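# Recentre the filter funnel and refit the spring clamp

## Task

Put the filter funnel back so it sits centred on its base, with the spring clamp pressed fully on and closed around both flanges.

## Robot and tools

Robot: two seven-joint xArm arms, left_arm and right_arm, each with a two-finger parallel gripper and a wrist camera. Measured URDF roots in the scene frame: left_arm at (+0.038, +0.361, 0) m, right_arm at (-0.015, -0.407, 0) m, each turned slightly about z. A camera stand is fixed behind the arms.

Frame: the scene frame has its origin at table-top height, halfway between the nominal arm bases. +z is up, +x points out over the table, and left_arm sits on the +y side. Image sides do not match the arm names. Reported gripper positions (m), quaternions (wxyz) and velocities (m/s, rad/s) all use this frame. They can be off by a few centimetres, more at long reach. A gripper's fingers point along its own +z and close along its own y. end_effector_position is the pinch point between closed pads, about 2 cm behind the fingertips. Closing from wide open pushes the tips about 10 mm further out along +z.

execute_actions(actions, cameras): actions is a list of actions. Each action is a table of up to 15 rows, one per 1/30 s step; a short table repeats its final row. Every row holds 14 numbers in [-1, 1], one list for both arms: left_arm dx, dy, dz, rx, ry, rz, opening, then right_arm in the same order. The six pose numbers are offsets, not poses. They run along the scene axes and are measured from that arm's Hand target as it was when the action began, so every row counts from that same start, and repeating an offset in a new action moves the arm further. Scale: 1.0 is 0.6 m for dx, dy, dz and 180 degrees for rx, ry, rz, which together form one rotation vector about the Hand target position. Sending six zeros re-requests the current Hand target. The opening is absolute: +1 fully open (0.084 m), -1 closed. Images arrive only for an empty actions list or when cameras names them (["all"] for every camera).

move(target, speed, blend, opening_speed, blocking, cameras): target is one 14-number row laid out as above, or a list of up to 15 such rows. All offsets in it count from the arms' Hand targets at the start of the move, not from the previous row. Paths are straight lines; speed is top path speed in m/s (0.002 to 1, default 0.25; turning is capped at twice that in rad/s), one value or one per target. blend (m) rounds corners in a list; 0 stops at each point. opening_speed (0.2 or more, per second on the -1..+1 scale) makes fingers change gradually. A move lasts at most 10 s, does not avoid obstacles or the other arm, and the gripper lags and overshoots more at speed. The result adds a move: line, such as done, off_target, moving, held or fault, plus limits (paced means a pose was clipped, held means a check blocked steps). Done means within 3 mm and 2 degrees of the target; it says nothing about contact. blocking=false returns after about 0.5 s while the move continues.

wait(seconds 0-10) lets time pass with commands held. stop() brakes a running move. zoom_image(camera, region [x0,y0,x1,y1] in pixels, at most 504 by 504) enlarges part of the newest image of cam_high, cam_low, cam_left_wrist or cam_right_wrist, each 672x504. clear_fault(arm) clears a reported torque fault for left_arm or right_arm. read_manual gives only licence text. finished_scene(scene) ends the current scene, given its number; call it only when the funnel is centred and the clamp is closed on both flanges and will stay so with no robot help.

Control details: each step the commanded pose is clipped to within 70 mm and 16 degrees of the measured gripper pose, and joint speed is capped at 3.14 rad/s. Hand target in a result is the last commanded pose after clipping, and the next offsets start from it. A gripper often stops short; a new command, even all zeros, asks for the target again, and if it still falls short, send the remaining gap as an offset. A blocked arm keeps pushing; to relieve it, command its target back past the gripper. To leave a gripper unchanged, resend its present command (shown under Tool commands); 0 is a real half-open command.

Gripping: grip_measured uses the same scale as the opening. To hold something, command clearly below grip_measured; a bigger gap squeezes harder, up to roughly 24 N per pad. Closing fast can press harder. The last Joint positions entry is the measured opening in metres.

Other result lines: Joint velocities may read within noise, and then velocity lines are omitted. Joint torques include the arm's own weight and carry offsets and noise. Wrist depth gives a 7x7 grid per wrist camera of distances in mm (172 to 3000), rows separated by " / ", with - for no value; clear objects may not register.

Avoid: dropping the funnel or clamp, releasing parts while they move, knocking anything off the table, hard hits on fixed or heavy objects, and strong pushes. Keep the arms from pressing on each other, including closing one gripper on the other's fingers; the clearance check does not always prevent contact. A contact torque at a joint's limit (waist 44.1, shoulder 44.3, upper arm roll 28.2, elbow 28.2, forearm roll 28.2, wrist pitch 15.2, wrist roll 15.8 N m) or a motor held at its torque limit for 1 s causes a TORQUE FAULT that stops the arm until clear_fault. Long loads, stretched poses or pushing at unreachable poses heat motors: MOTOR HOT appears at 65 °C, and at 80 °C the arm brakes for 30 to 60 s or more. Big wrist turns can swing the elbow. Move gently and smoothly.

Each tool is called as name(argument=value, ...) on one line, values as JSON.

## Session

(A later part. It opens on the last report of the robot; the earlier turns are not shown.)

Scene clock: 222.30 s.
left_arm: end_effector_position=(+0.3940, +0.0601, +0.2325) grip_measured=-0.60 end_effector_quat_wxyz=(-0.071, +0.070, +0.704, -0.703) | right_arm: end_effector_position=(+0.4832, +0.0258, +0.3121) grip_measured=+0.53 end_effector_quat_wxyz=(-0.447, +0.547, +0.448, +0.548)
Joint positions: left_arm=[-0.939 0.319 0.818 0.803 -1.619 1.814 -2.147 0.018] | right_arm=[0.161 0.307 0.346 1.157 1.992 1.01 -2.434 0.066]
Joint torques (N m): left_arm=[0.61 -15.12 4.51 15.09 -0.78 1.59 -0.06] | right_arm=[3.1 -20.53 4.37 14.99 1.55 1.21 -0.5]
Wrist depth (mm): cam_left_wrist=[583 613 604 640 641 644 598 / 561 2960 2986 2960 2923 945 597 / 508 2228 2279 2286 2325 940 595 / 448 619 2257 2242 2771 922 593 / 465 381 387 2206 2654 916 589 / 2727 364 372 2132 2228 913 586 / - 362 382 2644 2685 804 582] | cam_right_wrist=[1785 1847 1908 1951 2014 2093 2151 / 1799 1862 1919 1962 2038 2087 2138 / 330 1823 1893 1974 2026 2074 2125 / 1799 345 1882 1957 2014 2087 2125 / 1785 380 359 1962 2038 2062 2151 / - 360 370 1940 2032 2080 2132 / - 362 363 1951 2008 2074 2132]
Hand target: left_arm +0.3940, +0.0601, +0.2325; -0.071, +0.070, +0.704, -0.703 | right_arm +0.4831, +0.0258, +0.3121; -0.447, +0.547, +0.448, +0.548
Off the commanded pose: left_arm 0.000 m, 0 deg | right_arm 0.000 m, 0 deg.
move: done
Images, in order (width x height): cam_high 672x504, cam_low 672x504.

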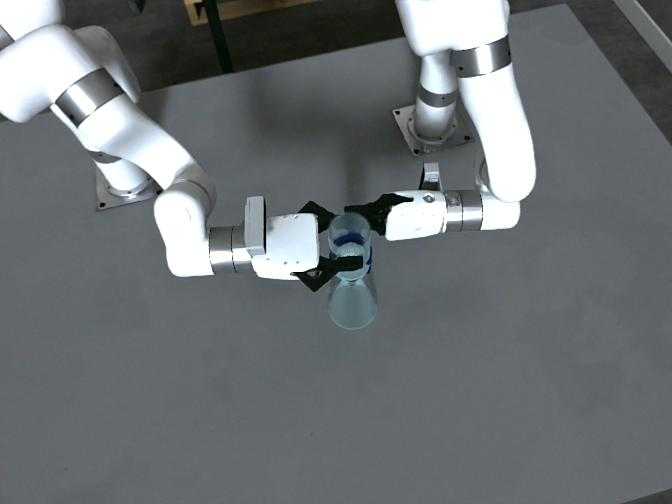

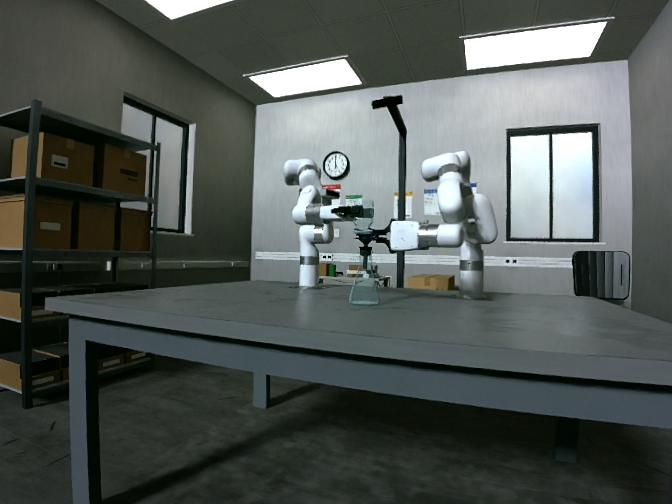

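move(target=[0,0,0,0,0,0,-0.6,-0.0192,0.0075,0,0,0,0,0.3], speed=0.04, cameras=["cam_high","cam_low"])

zoom_image(camera="cam_high", region=[320, 205, 380, 290])

zoom_image(camera="cam_low", region=[345, 215, 395, 260])

Scene clock: 248.57 s.
left_arm: end_effector_position=(+0.3940, +0.0601, +0.2325) grip_measured=-0.60 end_effector_quat_wxyz=(-0.071, +0.070, +0.704, -0.703) | right_arm: end_effector_position=(+0.4717, +0.0302, +0.3120) grip_measured=+0.53 end_effector_quat_wxyz=(-0.447, +0.547, +0.448, +0.548)
Joint positions: left_arm=[-0.939 0.319 0.818 0.803 -1.619 1.814 -2.147 0.018] | right_arm=[0.168 0.283 0.356 1.126 2.017 1.004 -2.45 0.066]
Joint torques (N m): left_arm=[0.27 -14.99 5.28 15.16 -1.19 0.81 0.31] | right_arm=[4.84 -22.39 6.33 16.72 1.66 2.65 -0.47]
Wrist depth (mm): cam_left_wrist=[583 613 609 643 641 640 598 / 566 2935 2973 2999 2948 948 598 / 501 2271 2302 2325 2309 941 594 / 440 419 2264 2249 2749 930 593 / 462 372 371 2206 2696 919 589 / - 361 380 2151 2257 915 587 / - 360 312 2675 2685 803 583] | cam_right_wrist=[1809 1852 1908 1951 2008 2112 2125 / 343 1833 1888 1962 1985 2074 2125 / 323 366 1893 1951 2008 2074 2138 / 1804 339 356 1946 2014 2074 2125 / 1795 1809 358 1974 1996 2074 2112 / - 359 361 1951 2026 2068 2119 / 1781 359 363 1940 1979 2056 2151]
Hand target: left_arm +0.3940, +0.0601, +0.2325; -0.071, +0.070, +0.704, -0.703 | right_arm +0.4716, +0.0303, +0.3121; -0.447, +0.547, +0.448, +0.548
Off the commanded pose: left_arm 0.000 m, 0 deg | right_arm 0.000 m, 0 deg.
move: done
Images, in order (width x height): cam_high 672x504, cam_low 672x504.

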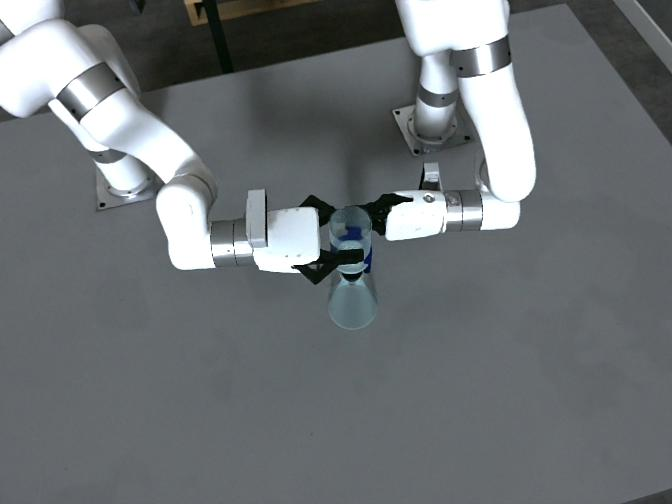

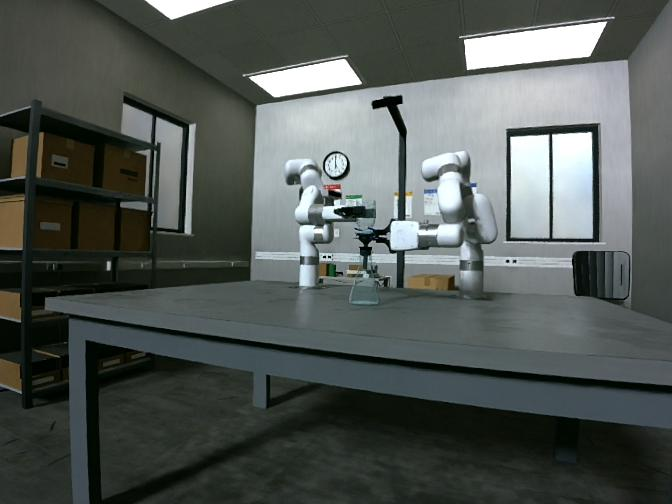

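Scaled by 5.929.

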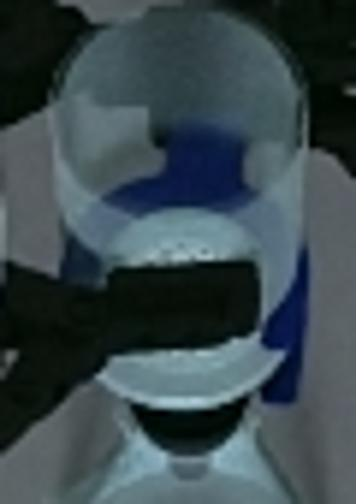

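Scaled by 10.080.

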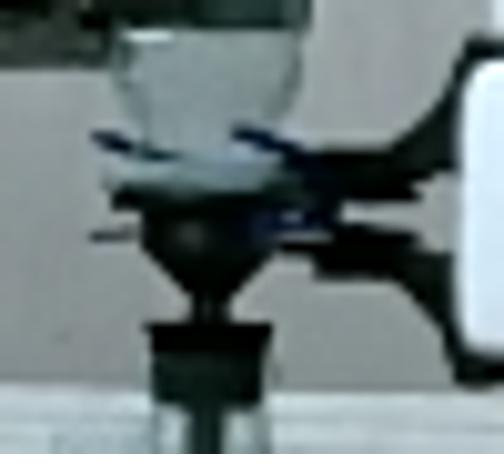

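move(target=[0,0,0,0,0,0,-0.78,0,0,0,0,0,0,0.3], opening_speed=0.7, cameras=["cam_high","cam_low","cam_left_wrist"])

zoom_image(camera="cam_high", region=[320, 205, 380, 290])

zoom_image(camera="cam_low", region=[345, 200, 395, 250])

Scene clock: 266.97 s.
left_arm: end_effector_position=(+0.3940, +0.0601, +0.2325) grip_measured=-0.64 end_effector_quat_wxyz=(-0.071, +0.070, +0.704, -0.703) | right_arm: end_effector_position=(+0.4716, +0.0303, +0.3121) grip_measured=+0.53 end_effector_quat_wxyz=(-0.447, +0.547, +0.448, +0.548)
Joint positions: left_arm=[-0.939 0.319 0.818 0.803 -1.619 1.814 -2.147 0.016] | right_arm=[0.168 0.283 0.356 1.126 2.017 1.005 -2.45 0.066]
Joint torques (N m): left_arm=[-0.76 -13.26 5.65 14.17 -2.02 -0.14 -0.04] | right_arm=[5.01 -22.53 6.58 17.6 1.83 4.24 0.05]
Wrist depth (mm): cam_left_wrist=[583 615 608 641 643 643 600 / 566 2960 - 2973 2935 944 598 / 501 2257 2286 2279 2325 932 596 / 441 421 2249 2242 2749 926 592 / 465 372 371 2220 2696 921 588 / - 360 381 2158 2235 920 584 / - 359 312 2664 2664 803 584] | cam_right_wrist=[1799 1852 1893 1935 2020 2074 2132 / 343 1857 1877 1946 2020 2050 2119 / 324 364 1898 1946 2014 2080 2112 / 1776 338 356 1946 2038 2062 2145 / 1799 1857 357 1957 2014 2080 2112 / - 360 361 1962 1974 2050 2125 / 1767 359 363 1940 2002 2062 2112]
Hand target: left_arm +0.3940, +0.0601, +0.2325; -0.071, +0.070, +0.704, -0.703 | right_arm +0.4716, +0.0303, +0.3121; -0.447, +0.547, +0.448, +0.548
Off the commanded pose: left_arm 0.000 m, 0 deg | right_arm 0.000 m, 0 deg.
move: done
Images, in order (width x height): cam_high 672x504, cam_low 672x504, cam_left_wrist 672x504.

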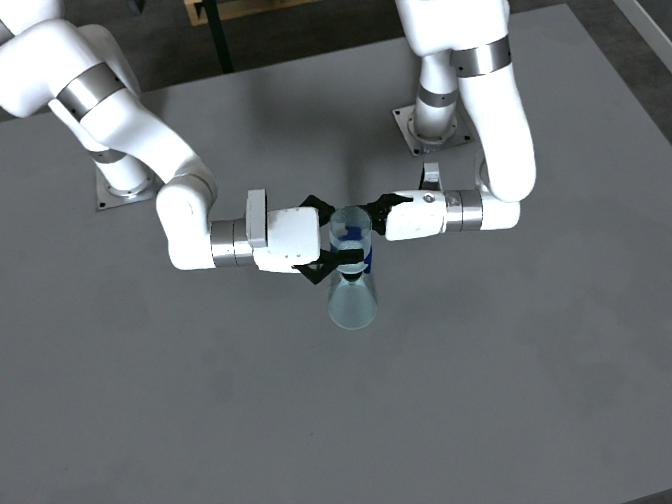

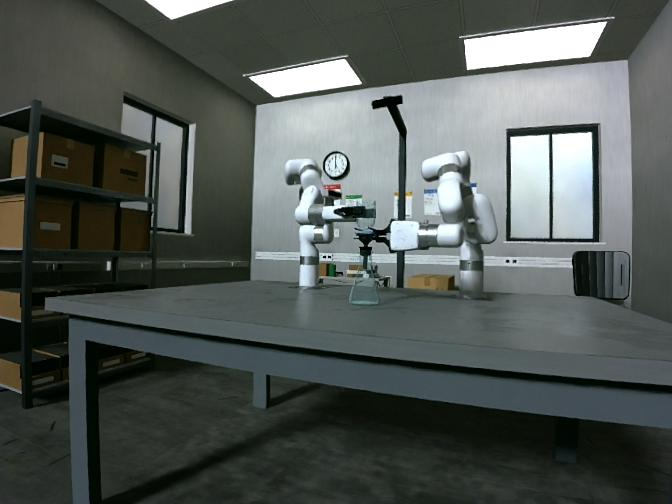

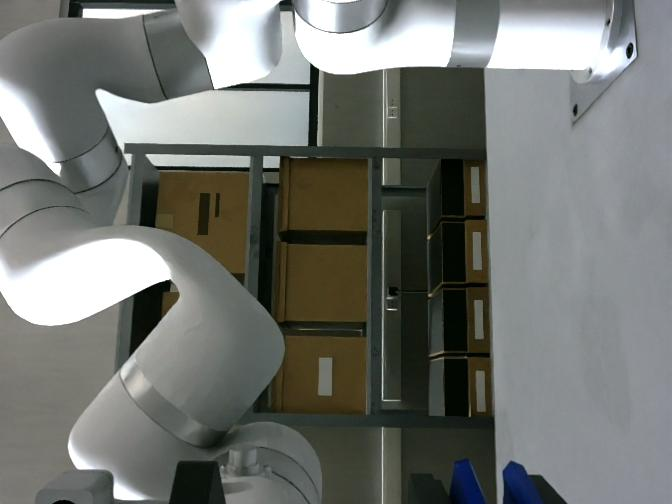

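Scaled by 5.929.

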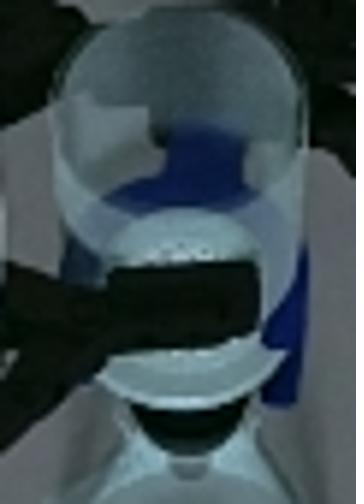

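Scaled by 10.080.

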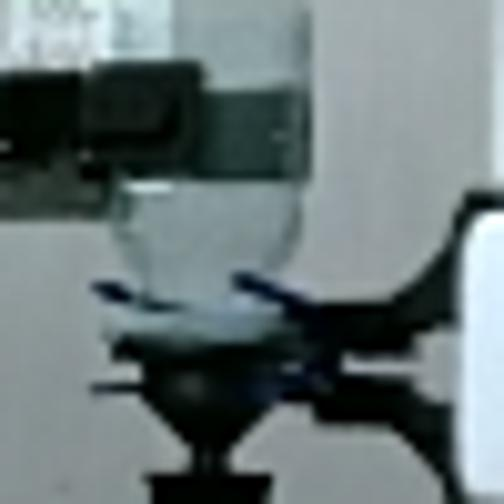

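move(target=[[-0.0112,0.0033,0,0,0,0,-0.64,0,0,0,0,0,0,0.3],[-0.0112,0.0033,0,0,0,0,-0.64,-0.0112,0.0033,0,0,0,0,0.3]], speed=0.03, cameras=["cam_high","cam_low"])

zoom_image(camera="cam_high", region=[320, 205, 380, 290])

zoom_image(camera="cam_low", region=[345, 200, 395, 250])

Scene clock: 293.53 s.
left_arm: end_effector_position=(+0.3873, +0.0620, +0.2326) grip_measured=-0.64 end_effector_quat_wxyz=(-0.071, +0.071, +0.704, -0.703) | right_arm: end_effector_position=(+0.4650, +0.0322, +0.3120) grip_measured=+0.53 end_effector_quat_wxyz=(-0.447, +0.547, +0.448, +0.548)
Joint positions: left_arm=[-0.947 0.297 0.824 0.779 -1.607 1.804 -2.139 0.016] | right_arm=[0.171 0.269 0.361 1.107 2.03 1.002 -2.458 0.066]
Joint torques (N m): left_arm=[-0.82 -12.78 5.21 13.02 -1.11 0.28 -0.01] | right_arm=[5.98 -23.2 7.19 17.56 1.89 3.54 -0.19]
Wrist depth (mm): cam_left_wrist=[587 615 601 630 639 634 599 / 573 2935 2986 - 2935 948 596 / 504 2257 2279 2279 2760 936 595 / 441 422 2271 2279 2760 932 591 / 463 372 371 2220 2738 919 588 / - 360 381 2138 2585 921 585 / - 359 312 2664 2614 804 584] | cam_right_wrist=[1818 1842 1867 1985 2008 2074 2112 / 341 1862 1903 1946 1996 2050 2112 / 325 359 1877 1957 2002 2068 2138 / 1785 - 355 1919 2008 2050 2138 / 1767 1833 357 1935 1996 2062 2138 / - 359 360 1940 2014 2080 2145 / 1763 359 363 1924 2032 2087 2112]
Hand target: left_arm +0.3873, +0.0621, +0.2325; -0.071, +0.070, +0.704, -0.703 | right_arm +0.4649, +0.0323, +0.3121; -0.447, +0.547, +0.448, +0.548
Off the commanded pose: left_arm 0.000 m, 0 deg | right_arm 0.000 m, 0 deg.
move: done
Images, in order (width x height): cam_high 672x504, cam_low 672x504.

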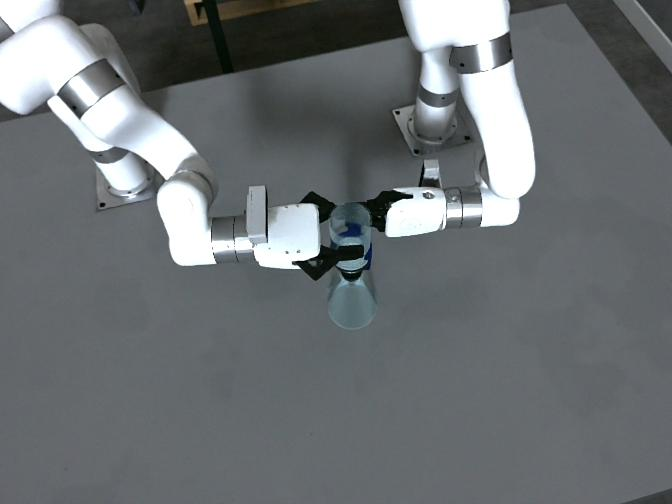

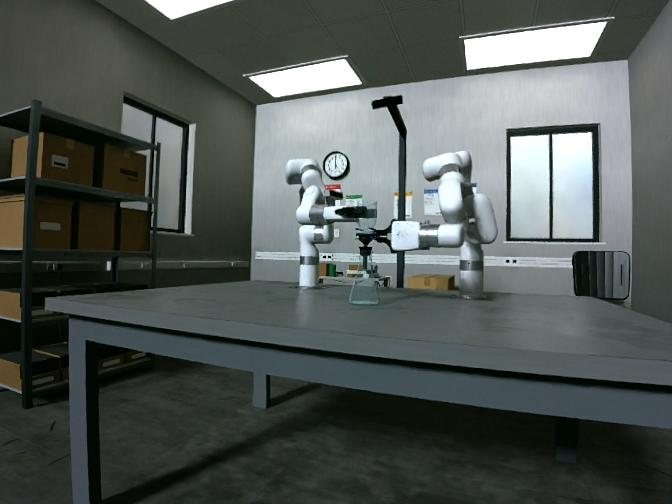

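Scaled by 5.929.

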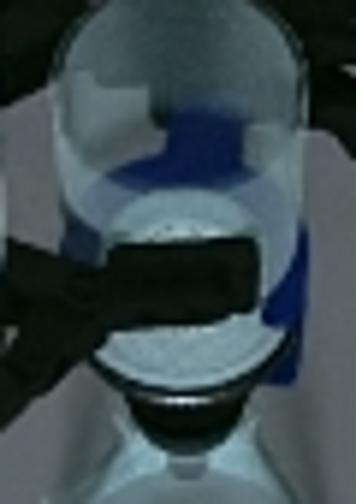

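Scaled by 10.080.

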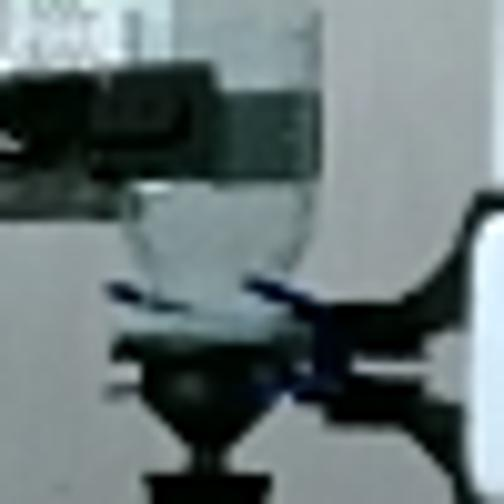

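move(target=[[-0.01,0.0029,0,0,0,0,-0.64,0,0,0,0,0,0,0.3],[-0.01,0.0029,0,0,0,0,-0.64,0,0,-0.0035,0,0,0,0.3]], speed=0.03, cameras=["cam_high","cam_low"])

zoom_image(camera="cam_high", region=[320, 205, 380, 290])

zoom_image(camera="cam_low", region=[345, 200, 395, 250])

Scene clock: 308.47 s.
left_arm: end_effector_position=(+0.3813, +0.0638, +0.2325) grip_measured=-0.64 end_effector_quat_wxyz=(-0.071, +0.070, +0.704, -0.703) | right_arm: end_effector_position=(+0.4649, +0.0322, +0.3100) grip_measured=+0.53 end_effector_quat_wxyz=(-0.447, +0.547, +0.448, +0.548)
Joint positions: left_arm=[-0.953 0.277 0.829 0.757 -1.596 1.793 -2.133 0.016] | right_arm=[0.172 0.272 0.36 1.106 2.032 1.004 -2.463 0.066]
Joint torques (N m): left_arm=[-1.58 -16.67 4.03 13.36 -0.35 0.95 0.72] | right_arm=[-0.24 -16.29 1.76 15.27 1.26 2.83 -0.58]
Wrist depth (mm): cam_left_wrist=[- 613 588 621 636 633 627 / 566 640 2973 2999 - 949 597 / 519 2294 2294 2286 2760 932 594 / 443 434 2249 2271 2782 929 590 / 456 376 379 2199 2675 925 588 / - 361 373 2158 2575 916 586 / - 359 363 2706 2664 800 582] | cam_right_wrist=[1795 1867 1898 1935 2008 2062 2119 / 347 1857 1893 1951 2008 2080 2138 / 327 359 1888 1935 2008 2056 2112 / 1763 - 360 1924 2026 2038 2132 / 1776 370 359 1935 1985 2074 2119 / - 360 364 1930 1991 2056 2087 / 1767 360 351 1940 1991 2062 2093]
Hand target: left_arm +0.3813, +0.0638, +0.2325; -0.071, +0.070, +0.704, -0.703 | right_arm +0.4649, +0.0323, +0.3100; -0.447, +0.547, +0.448, +0.548
Off the commanded pose: left_arm 0.000 m, 0 deg | right_arm 0.000 m, 0 deg.
move: done
Images, in order (width x height): cam_high 672x504, cam_low 672x504.

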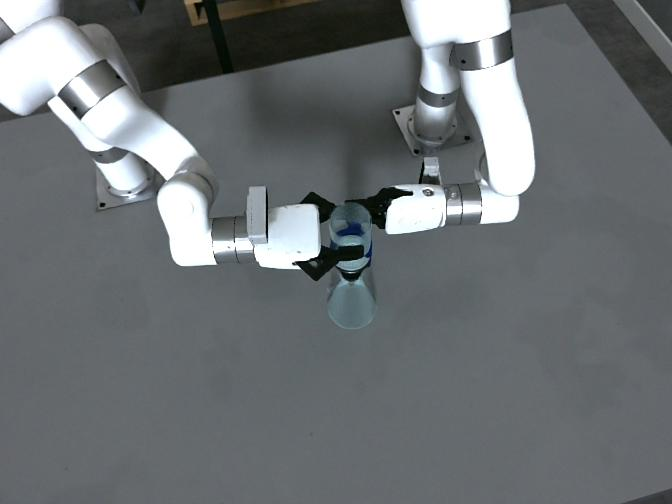

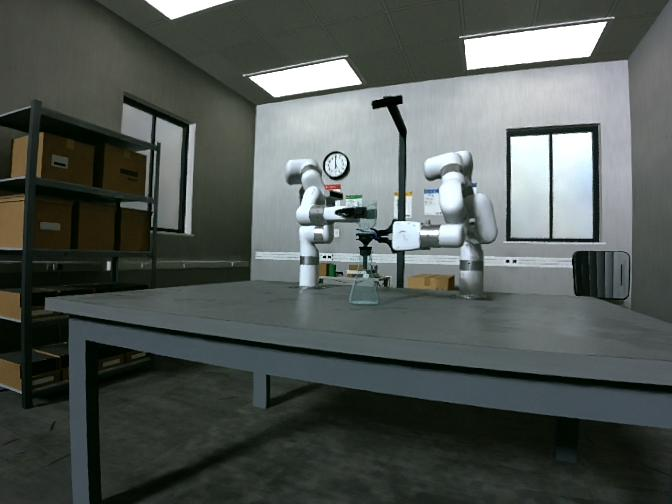

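Scaled by 5.929.

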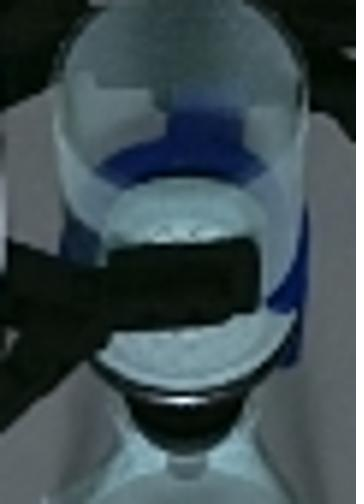

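Scaled by 10.080.

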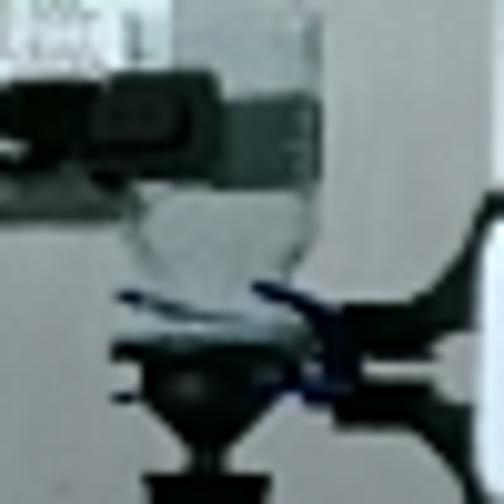

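zoom_image(camera="cam_low", region=[330, 190, 410, 310])

Scaled by 4.200.

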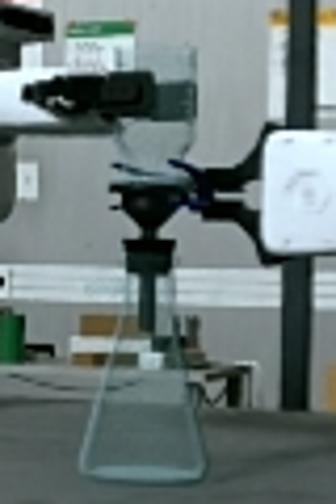

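move(target=[0,0,0,0,0,0,-0.64,0,0,0,0,0,0,0.95], opening_speed=0.3, cameras=["cam_high","cam_low","cam_right_wrist"])

zoom_image(camera="cam_high", region=[320, 205, 380, 290])

zoom_image(camera="cam_low", region=[345, 200, 395, 250])

Scene clock: 327.80 s.
left_arm: end_effector_position=(+0.3813, +0.0638, +0.2325) grip_measured=-0.64 end_effector_quat_wxyz=(-0.071, +0.070, +0.704, -0.703) | right_arm: end_effector_position=(+0.4649, +0.0323, +0.3100) grip_measured=+0.95 end_effector_quat_wxyz=(-0.447, +0.547, +0.448, +0.548)
Joint positions: left_arm=[-0.953 0.277 0.829 0.757 -1.596 1.793 -2.133 0.016] | right_arm=[0.172 0.272 0.36 1.106 2.032 1.004 -2.463 0.082]
Joint torques (N m): left_arm=[0.72 -16.58 3.66 14.96 -1.71 1.9 0.75] | right_arm=[3.26 -16.69 1.47 15.27 0.31 1.41 -0.66]
Wrist depth (mm): cam_left_wrist=[- 612 588 623 633 633 625 / 566 643 2935 2948 2973 948 597 / 519 2302 2309 2302 2771 932 594 / 442 433 2286 2271 2793 924 592 / 455 376 379 2235 2717 921 588 / - 361 373 2145 2528 919 588 / - 360 348 2685 2675 798 584] | cam_right_wrist=[1795 1857 1882 1946 2014 2093 2151 / 346 1847 1914 1957 2032 2099 2099 / 328 359 1903 1962 1996 2062 2112 / 1785 - 360 1940 2032 2080 2112 / 1799 371 359 1919 2020 2068 2145 / - 360 364 1930 2014 2032 2112 / 1772 361 350 1951 2002 2050 2112]
Hand target: left_arm +0.3813, +0.0638, +0.2325; -0.071, +0.070, +0.704, -0.703 | right_arm +0.4649, +0.0323, +0.3100; -0.447, +0.547, +0.448, +0.548
Off the commanded pose: left_arm 0.000 m, 0 deg | right_arm 0.000 m, 0 deg.
move: done
Images, in order (width x height): cam_high 672x504, cam_low 672x504, cam_right_wrist 672x504.

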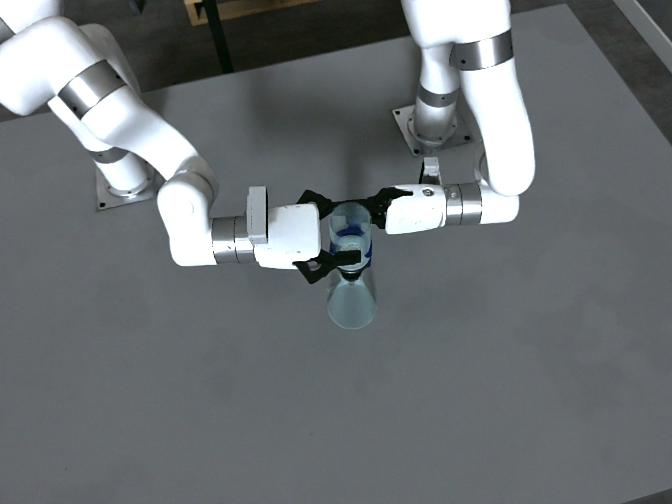

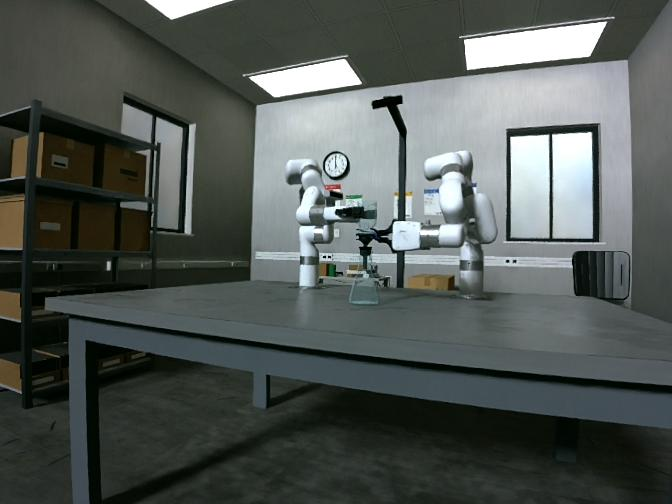

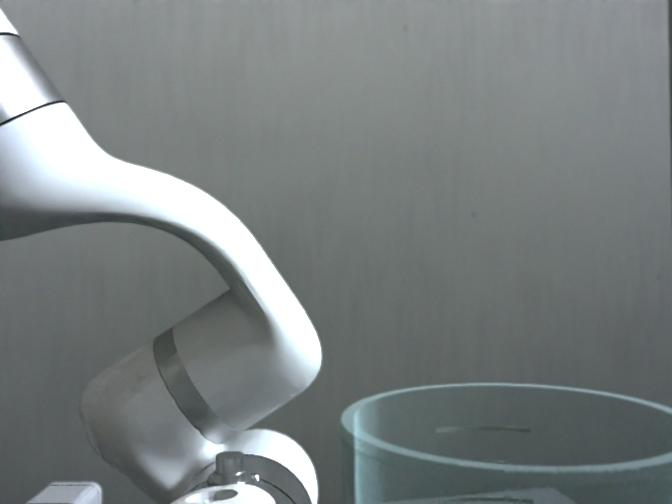

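Scaled by 5.929.

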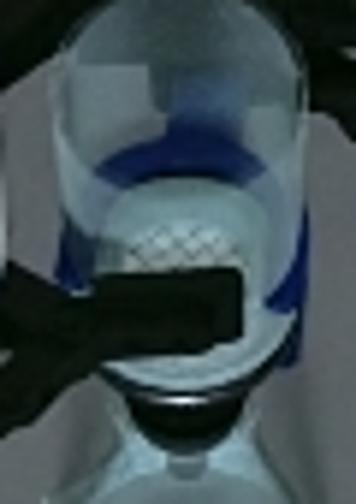

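Scaled by 10.080.

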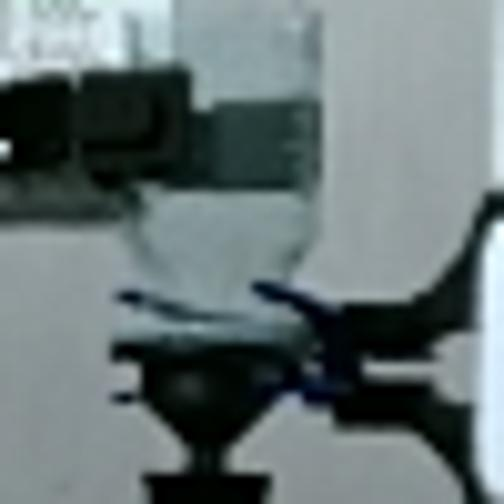

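move(target=[[0,0,0,0,0,0,-0.64,0,0,0,0,0,0,0.4],[0.0098,-0.0028,0,0,0,0,-0.64,0,0,0,0,0,0,0.4]], opening_speed=0.4, speed=0.03, cameras=["cam_high","cam_low"])

zoom_image(camera="cam_high", region=[320, 205, 380, 290])

zoom_image(camera="cam_low", region=[345, 200, 395, 250])

Scene clock: 351.37 s.
left_arm: end_effector_position=(+0.3871, +0.0621, +0.2325) grip_measured=-0.64 end_effector_quat_wxyz=(-0.071, +0.070, +0.704, -0.703) | right_arm: end_effector_position=(+0.4649, +0.0323, +0.3100) grip_measured=+0.53 end_effector_quat_wxyz=(-0.447, +0.547, +0.448, +0.548)
Joint positions: left_arm=[-0.947 0.297 0.824 0.778 -1.607 1.803 -2.139 0.016] | right_arm=[0.172 0.272 0.36 1.106 2.032 1.004 -2.463 0.066]
Joint torques (N m): left_arm=[1.73 -14.24 3.28 15.98 -2.97 1.76 -0.63] | right_arm=[3.1 -17.04 1.23 14.75 0.36 1.16 -0.53]
Wrist depth (mm): cam_left_wrist=[586 615 600 629 639 638 597 / 570 2935 2973 - 2935 945 597 / 505 2264 2257 2271 2727 932 595 / 441 424 2264 2228 2771 931 592 / 461 373 371 2228 2706 926 587 / - 360 378 2165 2566 915 585 / - 359 345 2696 2717 799 582] | cam_right_wrist=[1809 1852 1877 1974 2026 2080 2125 / 339 1872 1888 1968 1985 2056 2119 / 325 354 1898 1957 1996 2074 2099 / 1785 1833 353 1935 2008 2056 2158 / 1790 1828 358 1930 2008 2068 2080 / - 359 361 1935 2002 2068 2119 / 1749 360 359 1930 1996 2056 2099]
Hand target: left_arm +0.3872, +0.0621, +0.2325; -0.071, +0.070, +0.704, -0.703 | right_arm +0.4649, +0.0323, +0.3100; -0.447, +0.547, +0.448, +0.548
Off the commanded pose: left_arm 0.000 m, 0 deg | right_arm 0.000 m, 0 deg.
move: done
Images, in order (width x height): cam_high 672x504, cam_low 672x504.

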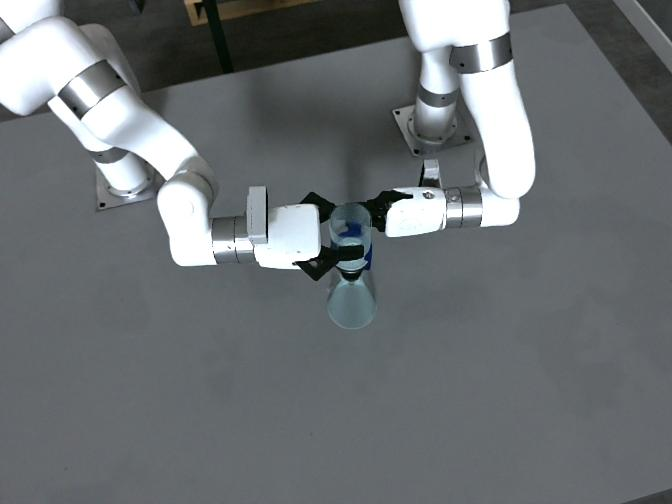

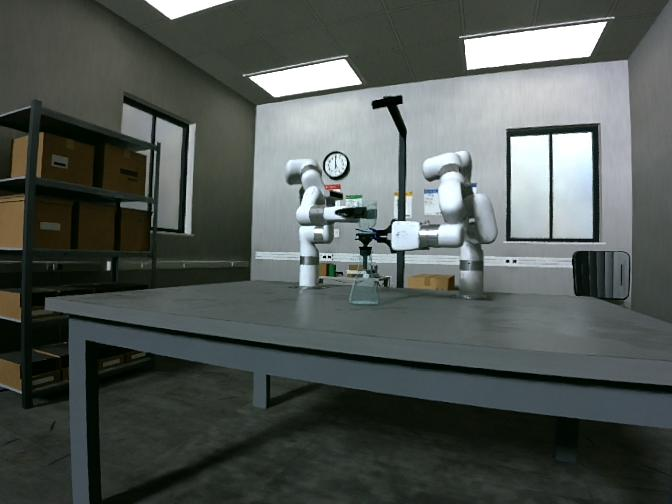

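Scaled by 5.929.

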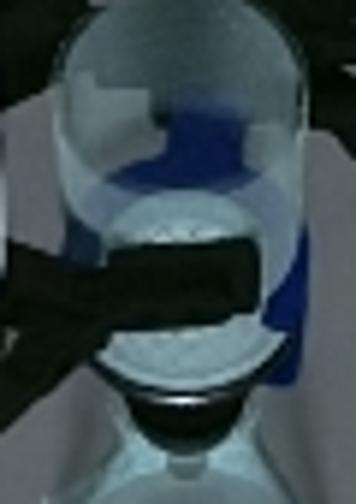

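Scaled by 10.080.

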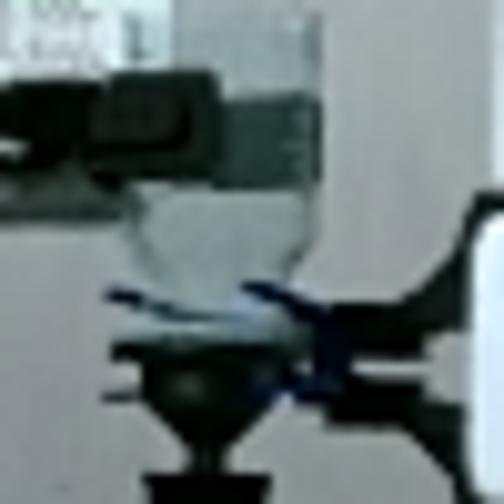

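move(target=[0.0037,-0.0011,0,0,0,0,-0.64,0,0,0,0,0,0,0.4], speed=0.03)

Scene clock: 355.27 s.
left_arm: end_effector_position=(+0.3894, +0.0615, +0.2325) grip_measured=-0.64 end_effector_quat_wxyz=(-0.071, +0.070, +0.704, -0.703) | right_arm: end_effector_position=(+0.4649, +0.0323, +0.3100) grip_measured=+0.53 end_effector_quat_wxyz=(-0.447, +0.547, +0.448, +0.548)
Joint positions: left_arm=[-0.944 0.304 0.822 0.786 -1.61 1.807 -2.142 0.016] | right_arm=[0.172 0.272 0.36 1.106 2.032 1.004 -2.463 0.066]
Joint torques (N m): left_arm=[1.83 -14.37 3.88 16.61 -3.18 1.72 -0.78] | right_arm=[3.23 -17.18 1.76 14.81 0.1 1.36 -0.15]
Wrist depth (mm): cam_left_wrist=[584 614 602 631 639 637 598 / 570 2948 - 2948 2999 945 596 / 501 2249 2271 2286 2381 930 595 / 440 418 2242 2228 2738 931 590 / 464 370 369 2213 2738 926 587 / - 360 382 2178 2519 914 587 / - 358 283 2685 2675 803 581] | cam_right_wrist=[1790 1867 1882 1940 1996 2093 2132 / 338 1852 1893 1957 2014 2093 2119 / 323 352 1888 1940 1996 2080 2138 / 1785 1823 356 1951 2026 2087 2119 / 1799 1833 359 1957 2014 2093 2125 / - 359 360 1946 2008 2044 2112 / 1781 360 355 1951 1996 2068 2112]
Hand target: left_arm +0.3894, +0.0615, +0.2325; -0.071, +0.070, +0.704, -0.703 | right_arm +0.4649, +0.0323, +0.3100; -0.447, +0.547, +0.448, +0.548
Off the commanded pose: left_arm 0.000 m, 0 deg | right_arm 0.000 m, 0 deg.
move: done

move(target=[0,0,0,0,0,0,0.4,0,0,0,0,0,0,0.4], opening_speed=0.5, cameras=["cam_high","cam_low","cam_left_wrist"])

zoom_image(camera="cam_high", region=[320, 205, 380, 290])

zoom_image(camera="cam_low", region=[345, 200, 395, 250])

Scene clock: 360.90 s.
left_arm: end_effector_position=(+0.3894, +0.0615, +0.2325) grip_measured=+0.39 end_effector_quat_wxyz=(-0.071, +0.070, +0.704, -0.703) | right_arm: end_effector_position=(+0.4649, +0.0323, +0.3100) grip_measured=+0.53 end_effector_quat_wxyz=(-0.447, +0.547, +0.448, +0.548)
Joint positions: left_arm=[-0.944 0.304 0.822 0.786 -1.611 1.807 -2.142 0.061] | right_arm=[0.172 0.272 0.36 1.106 2.032 1.004 -2.463 0.066]
Joint torques (N m): left_arm=[-0.38 -15.12 3.32 15.15 -0.4 1.11 0.35] | right_arm=[-2.54 -18.51 0.75 14.76 1.23 2.12 0.17]
Wrist depth (mm): cam_left_wrist=[582 615 603 634 639 637 599 / 569 2960 2923 2973 2999 941 596 / 501 2302 2309 2264 2348 940 594 / 440 417 2249 2235 2828 926 591 / 462 371 369 2199 2727 922 590 / - 360 381 2132 2566 915 586 / - 358 306 2675 2706 802 582] | cam_right_wrist=[1790 1847 1882 1940 2008 2062 2151 / 337 1867 1898 1946 2026 2080 2125 / 324 353 1882 1924 2002 2062 2125 / 1785 1818 356 1935 2008 2074 2145 / 1795 1818 358 1946 2008 2062 2112 / - 358 360 1951 2002 2087 2099 / - 358 355 1930 1996 2044 2093]
Hand target: left_arm +0.3894, +0.0615, +0.2325; -0.071, +0.070, +0.704, -0.703 | right_arm +0.4649, +0.0323, +0.3100; -0.447, +0.547, +0.448, +0.548
Off the commanded pose: left_arm 0.000 m, 0 deg | right_arm 0.000 m, 0 deg.
move: done
Images, in order (width x height): cam_high 672x504, cam_low 672x504, cam_left_wrist 672x504.

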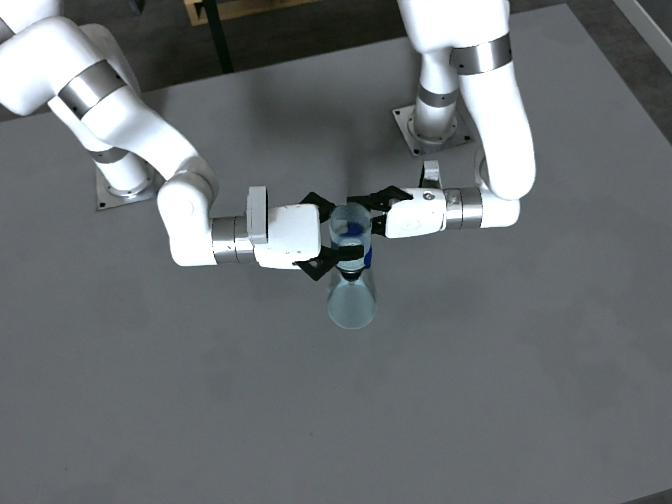

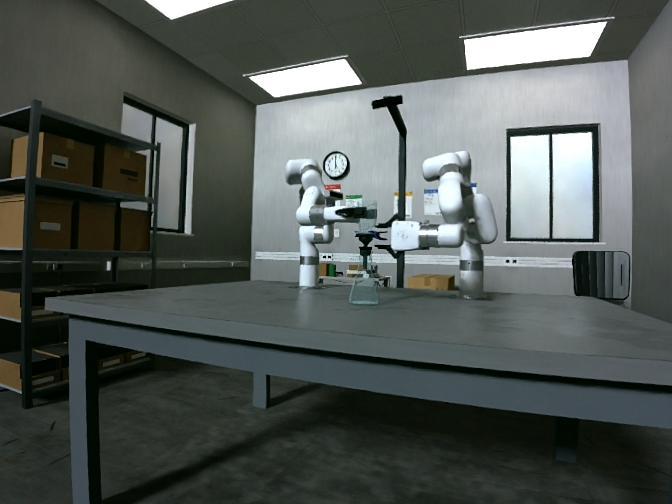

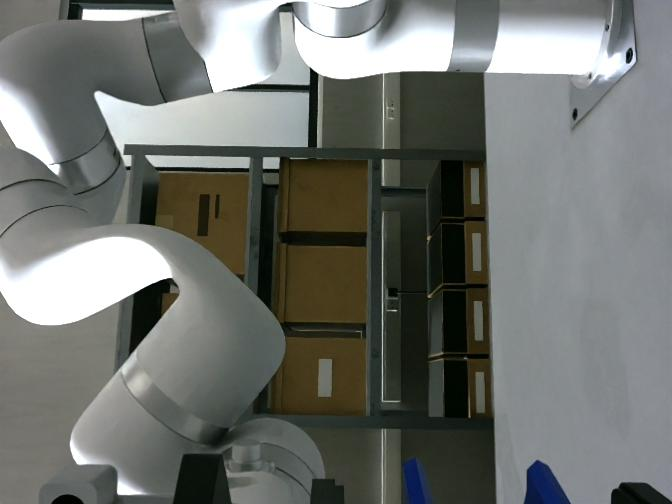

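Scaled by 5.929.

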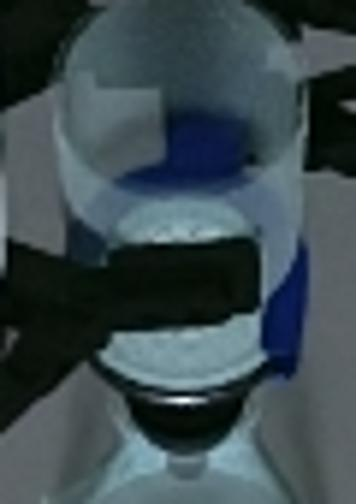

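Scaled by 10.080.

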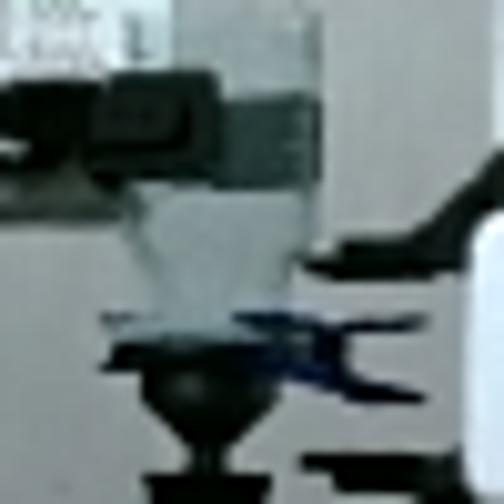

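move(target=[[0.043,0.212,0,0,0,0,0.4,0,0,0,0,0,0,0.4],[0.043,0.212,0,0,0,0,0.4,0,0,0,0,0,0,1],[0.043,0.212,0,0,0,0,0.4,-0.047,-0.229,0,0,0,0,1],[0.043,0.212,0,0,0,0,0.4,-0.075,-0.345,-0.08,0,0,0,1]], opening_speed=0.5, speed=0.15, blend=[0,0,0.02,0], cameras=["cam_high","cam_low","cam_left_wrist","cam_right_wrist"])

zoom_image(camera="cam_high", region=[320, 205, 380, 290])

zoom_image(camera="cam_low", region=[335, 190, 405, 260])

zoom_image(camera="cam_right_wrist", region=[250, 250, 630, 504])

Scene clock: 371.27 s.
left_arm: end_effector_position=(+0.4152, +0.1887, +0.2325) grip_measured=+0.39 end_effector_quat_wxyz=(-0.071, +0.070, +0.704, -0.703) | right_arm: end_effector_position=(+0.4199, -0.1747, +0.2620) grip_measured=+1.00 end_effector_quat_wxyz=(-0.447, +0.547, +0.448, +0.548)
Joint positions: left_arm=[-0.67 0.462 0.919 0.924 -1.393 2.103 -2.074 0.061] | right_arm=[-0.123 0.085 0.122 0.716 1.717 1.453 -2.521 0.084]
Joint torques (N m): left_arm=[1.77 -15.36 6.57 15.21 -0.32 1.59 0.81] | right_arm=[-3.67 -11.51 -0.6 12.13 -0.47 2.55 -0.69]
Wrist depth (mm): cam_left_wrist=[- 760 687 687 763 762 601 / 744 771 - - - 791 597 / - 852 2414 2414 - 934 593 / 2960 719 739 2356 2935 931 591 / 2935 2675 711 706 2851 924 590 / 2828 2899 - 544 2220 915 588 / 2828 2816 2793 560 2706 921 584] | cam_right_wrist=[478 2008 2093 2151 2213 2294 2325 / 490 517 2106 2158 2213 2249 2317 / 1985 614 641 2158 2185 2279 2356 / 1974 2044 2062 2165 2220 2279 2325 / 1985 2026 696 2138 2192 2279 2348 / 1974 2020 540 597 2185 2286 2356 / 1081 1064 965 339 314 1039 2286]
Hand target: left_arm +0.4152, +0.1887, +0.2325; -0.071, +0.070, +0.704, -0.703 | right_arm +0.4199, -0.1747, +0.2620; -0.447, +0.547, +0.448, +0.548
Off the commanded pose: left_arm 0.000 m, 0 deg | right_arm 0.000 m, 0 deg.
move: done

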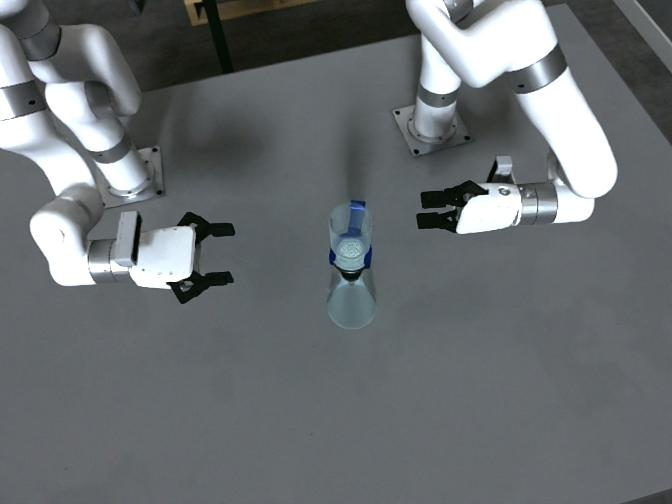

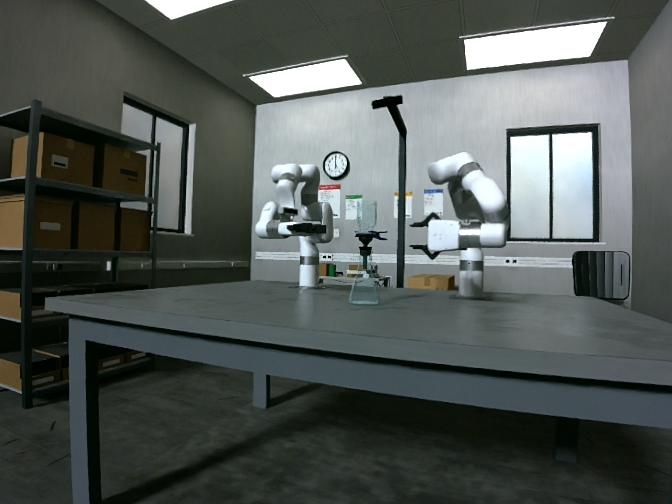

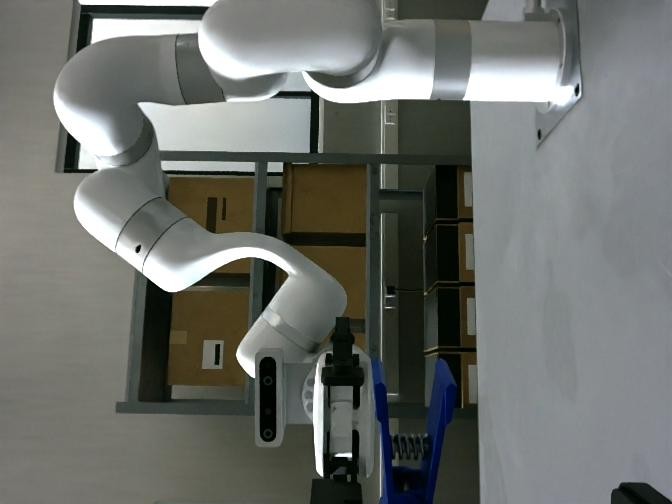

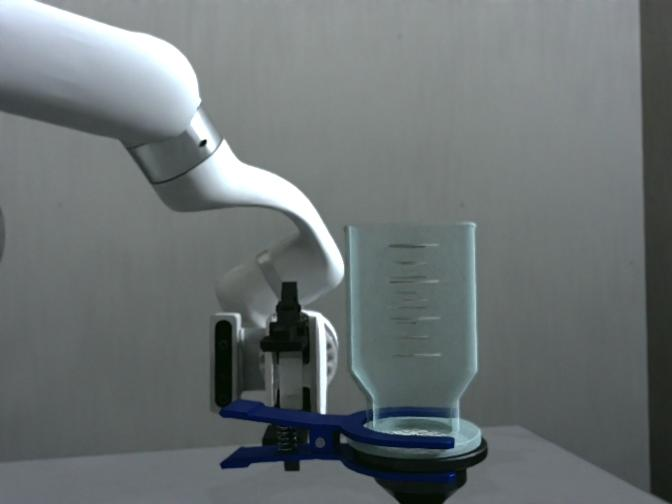

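Scaled by 5.929.

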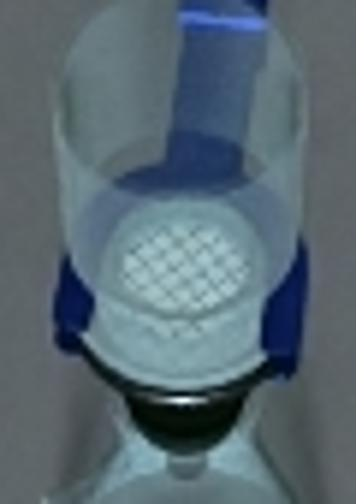

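Scaled by 7.200.

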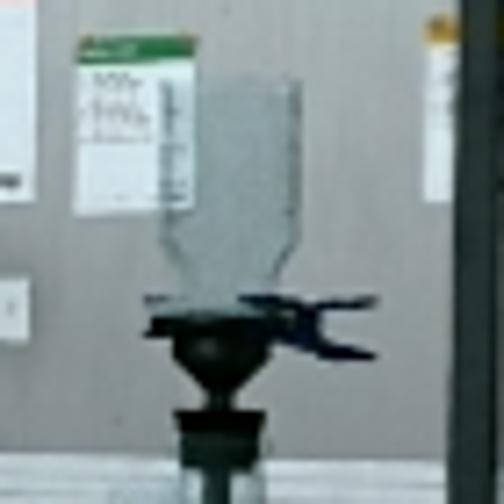

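Scaled by 1.326.

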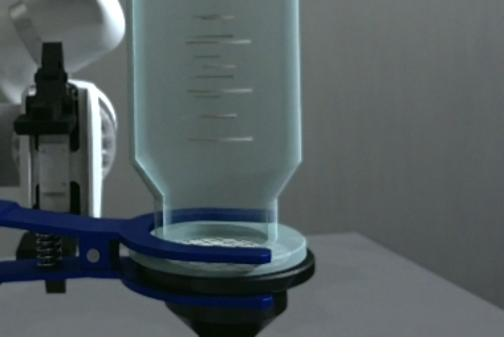

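zoom_image(camera="cam_right_wrist", region=[320, 385, 500, 504])

Scaled by 2.800.

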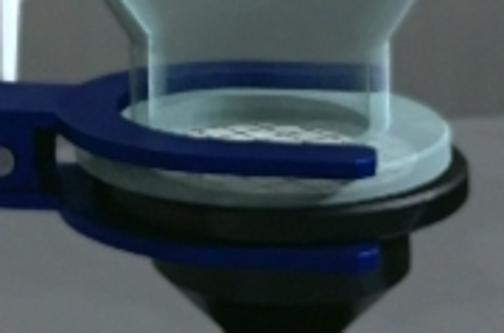

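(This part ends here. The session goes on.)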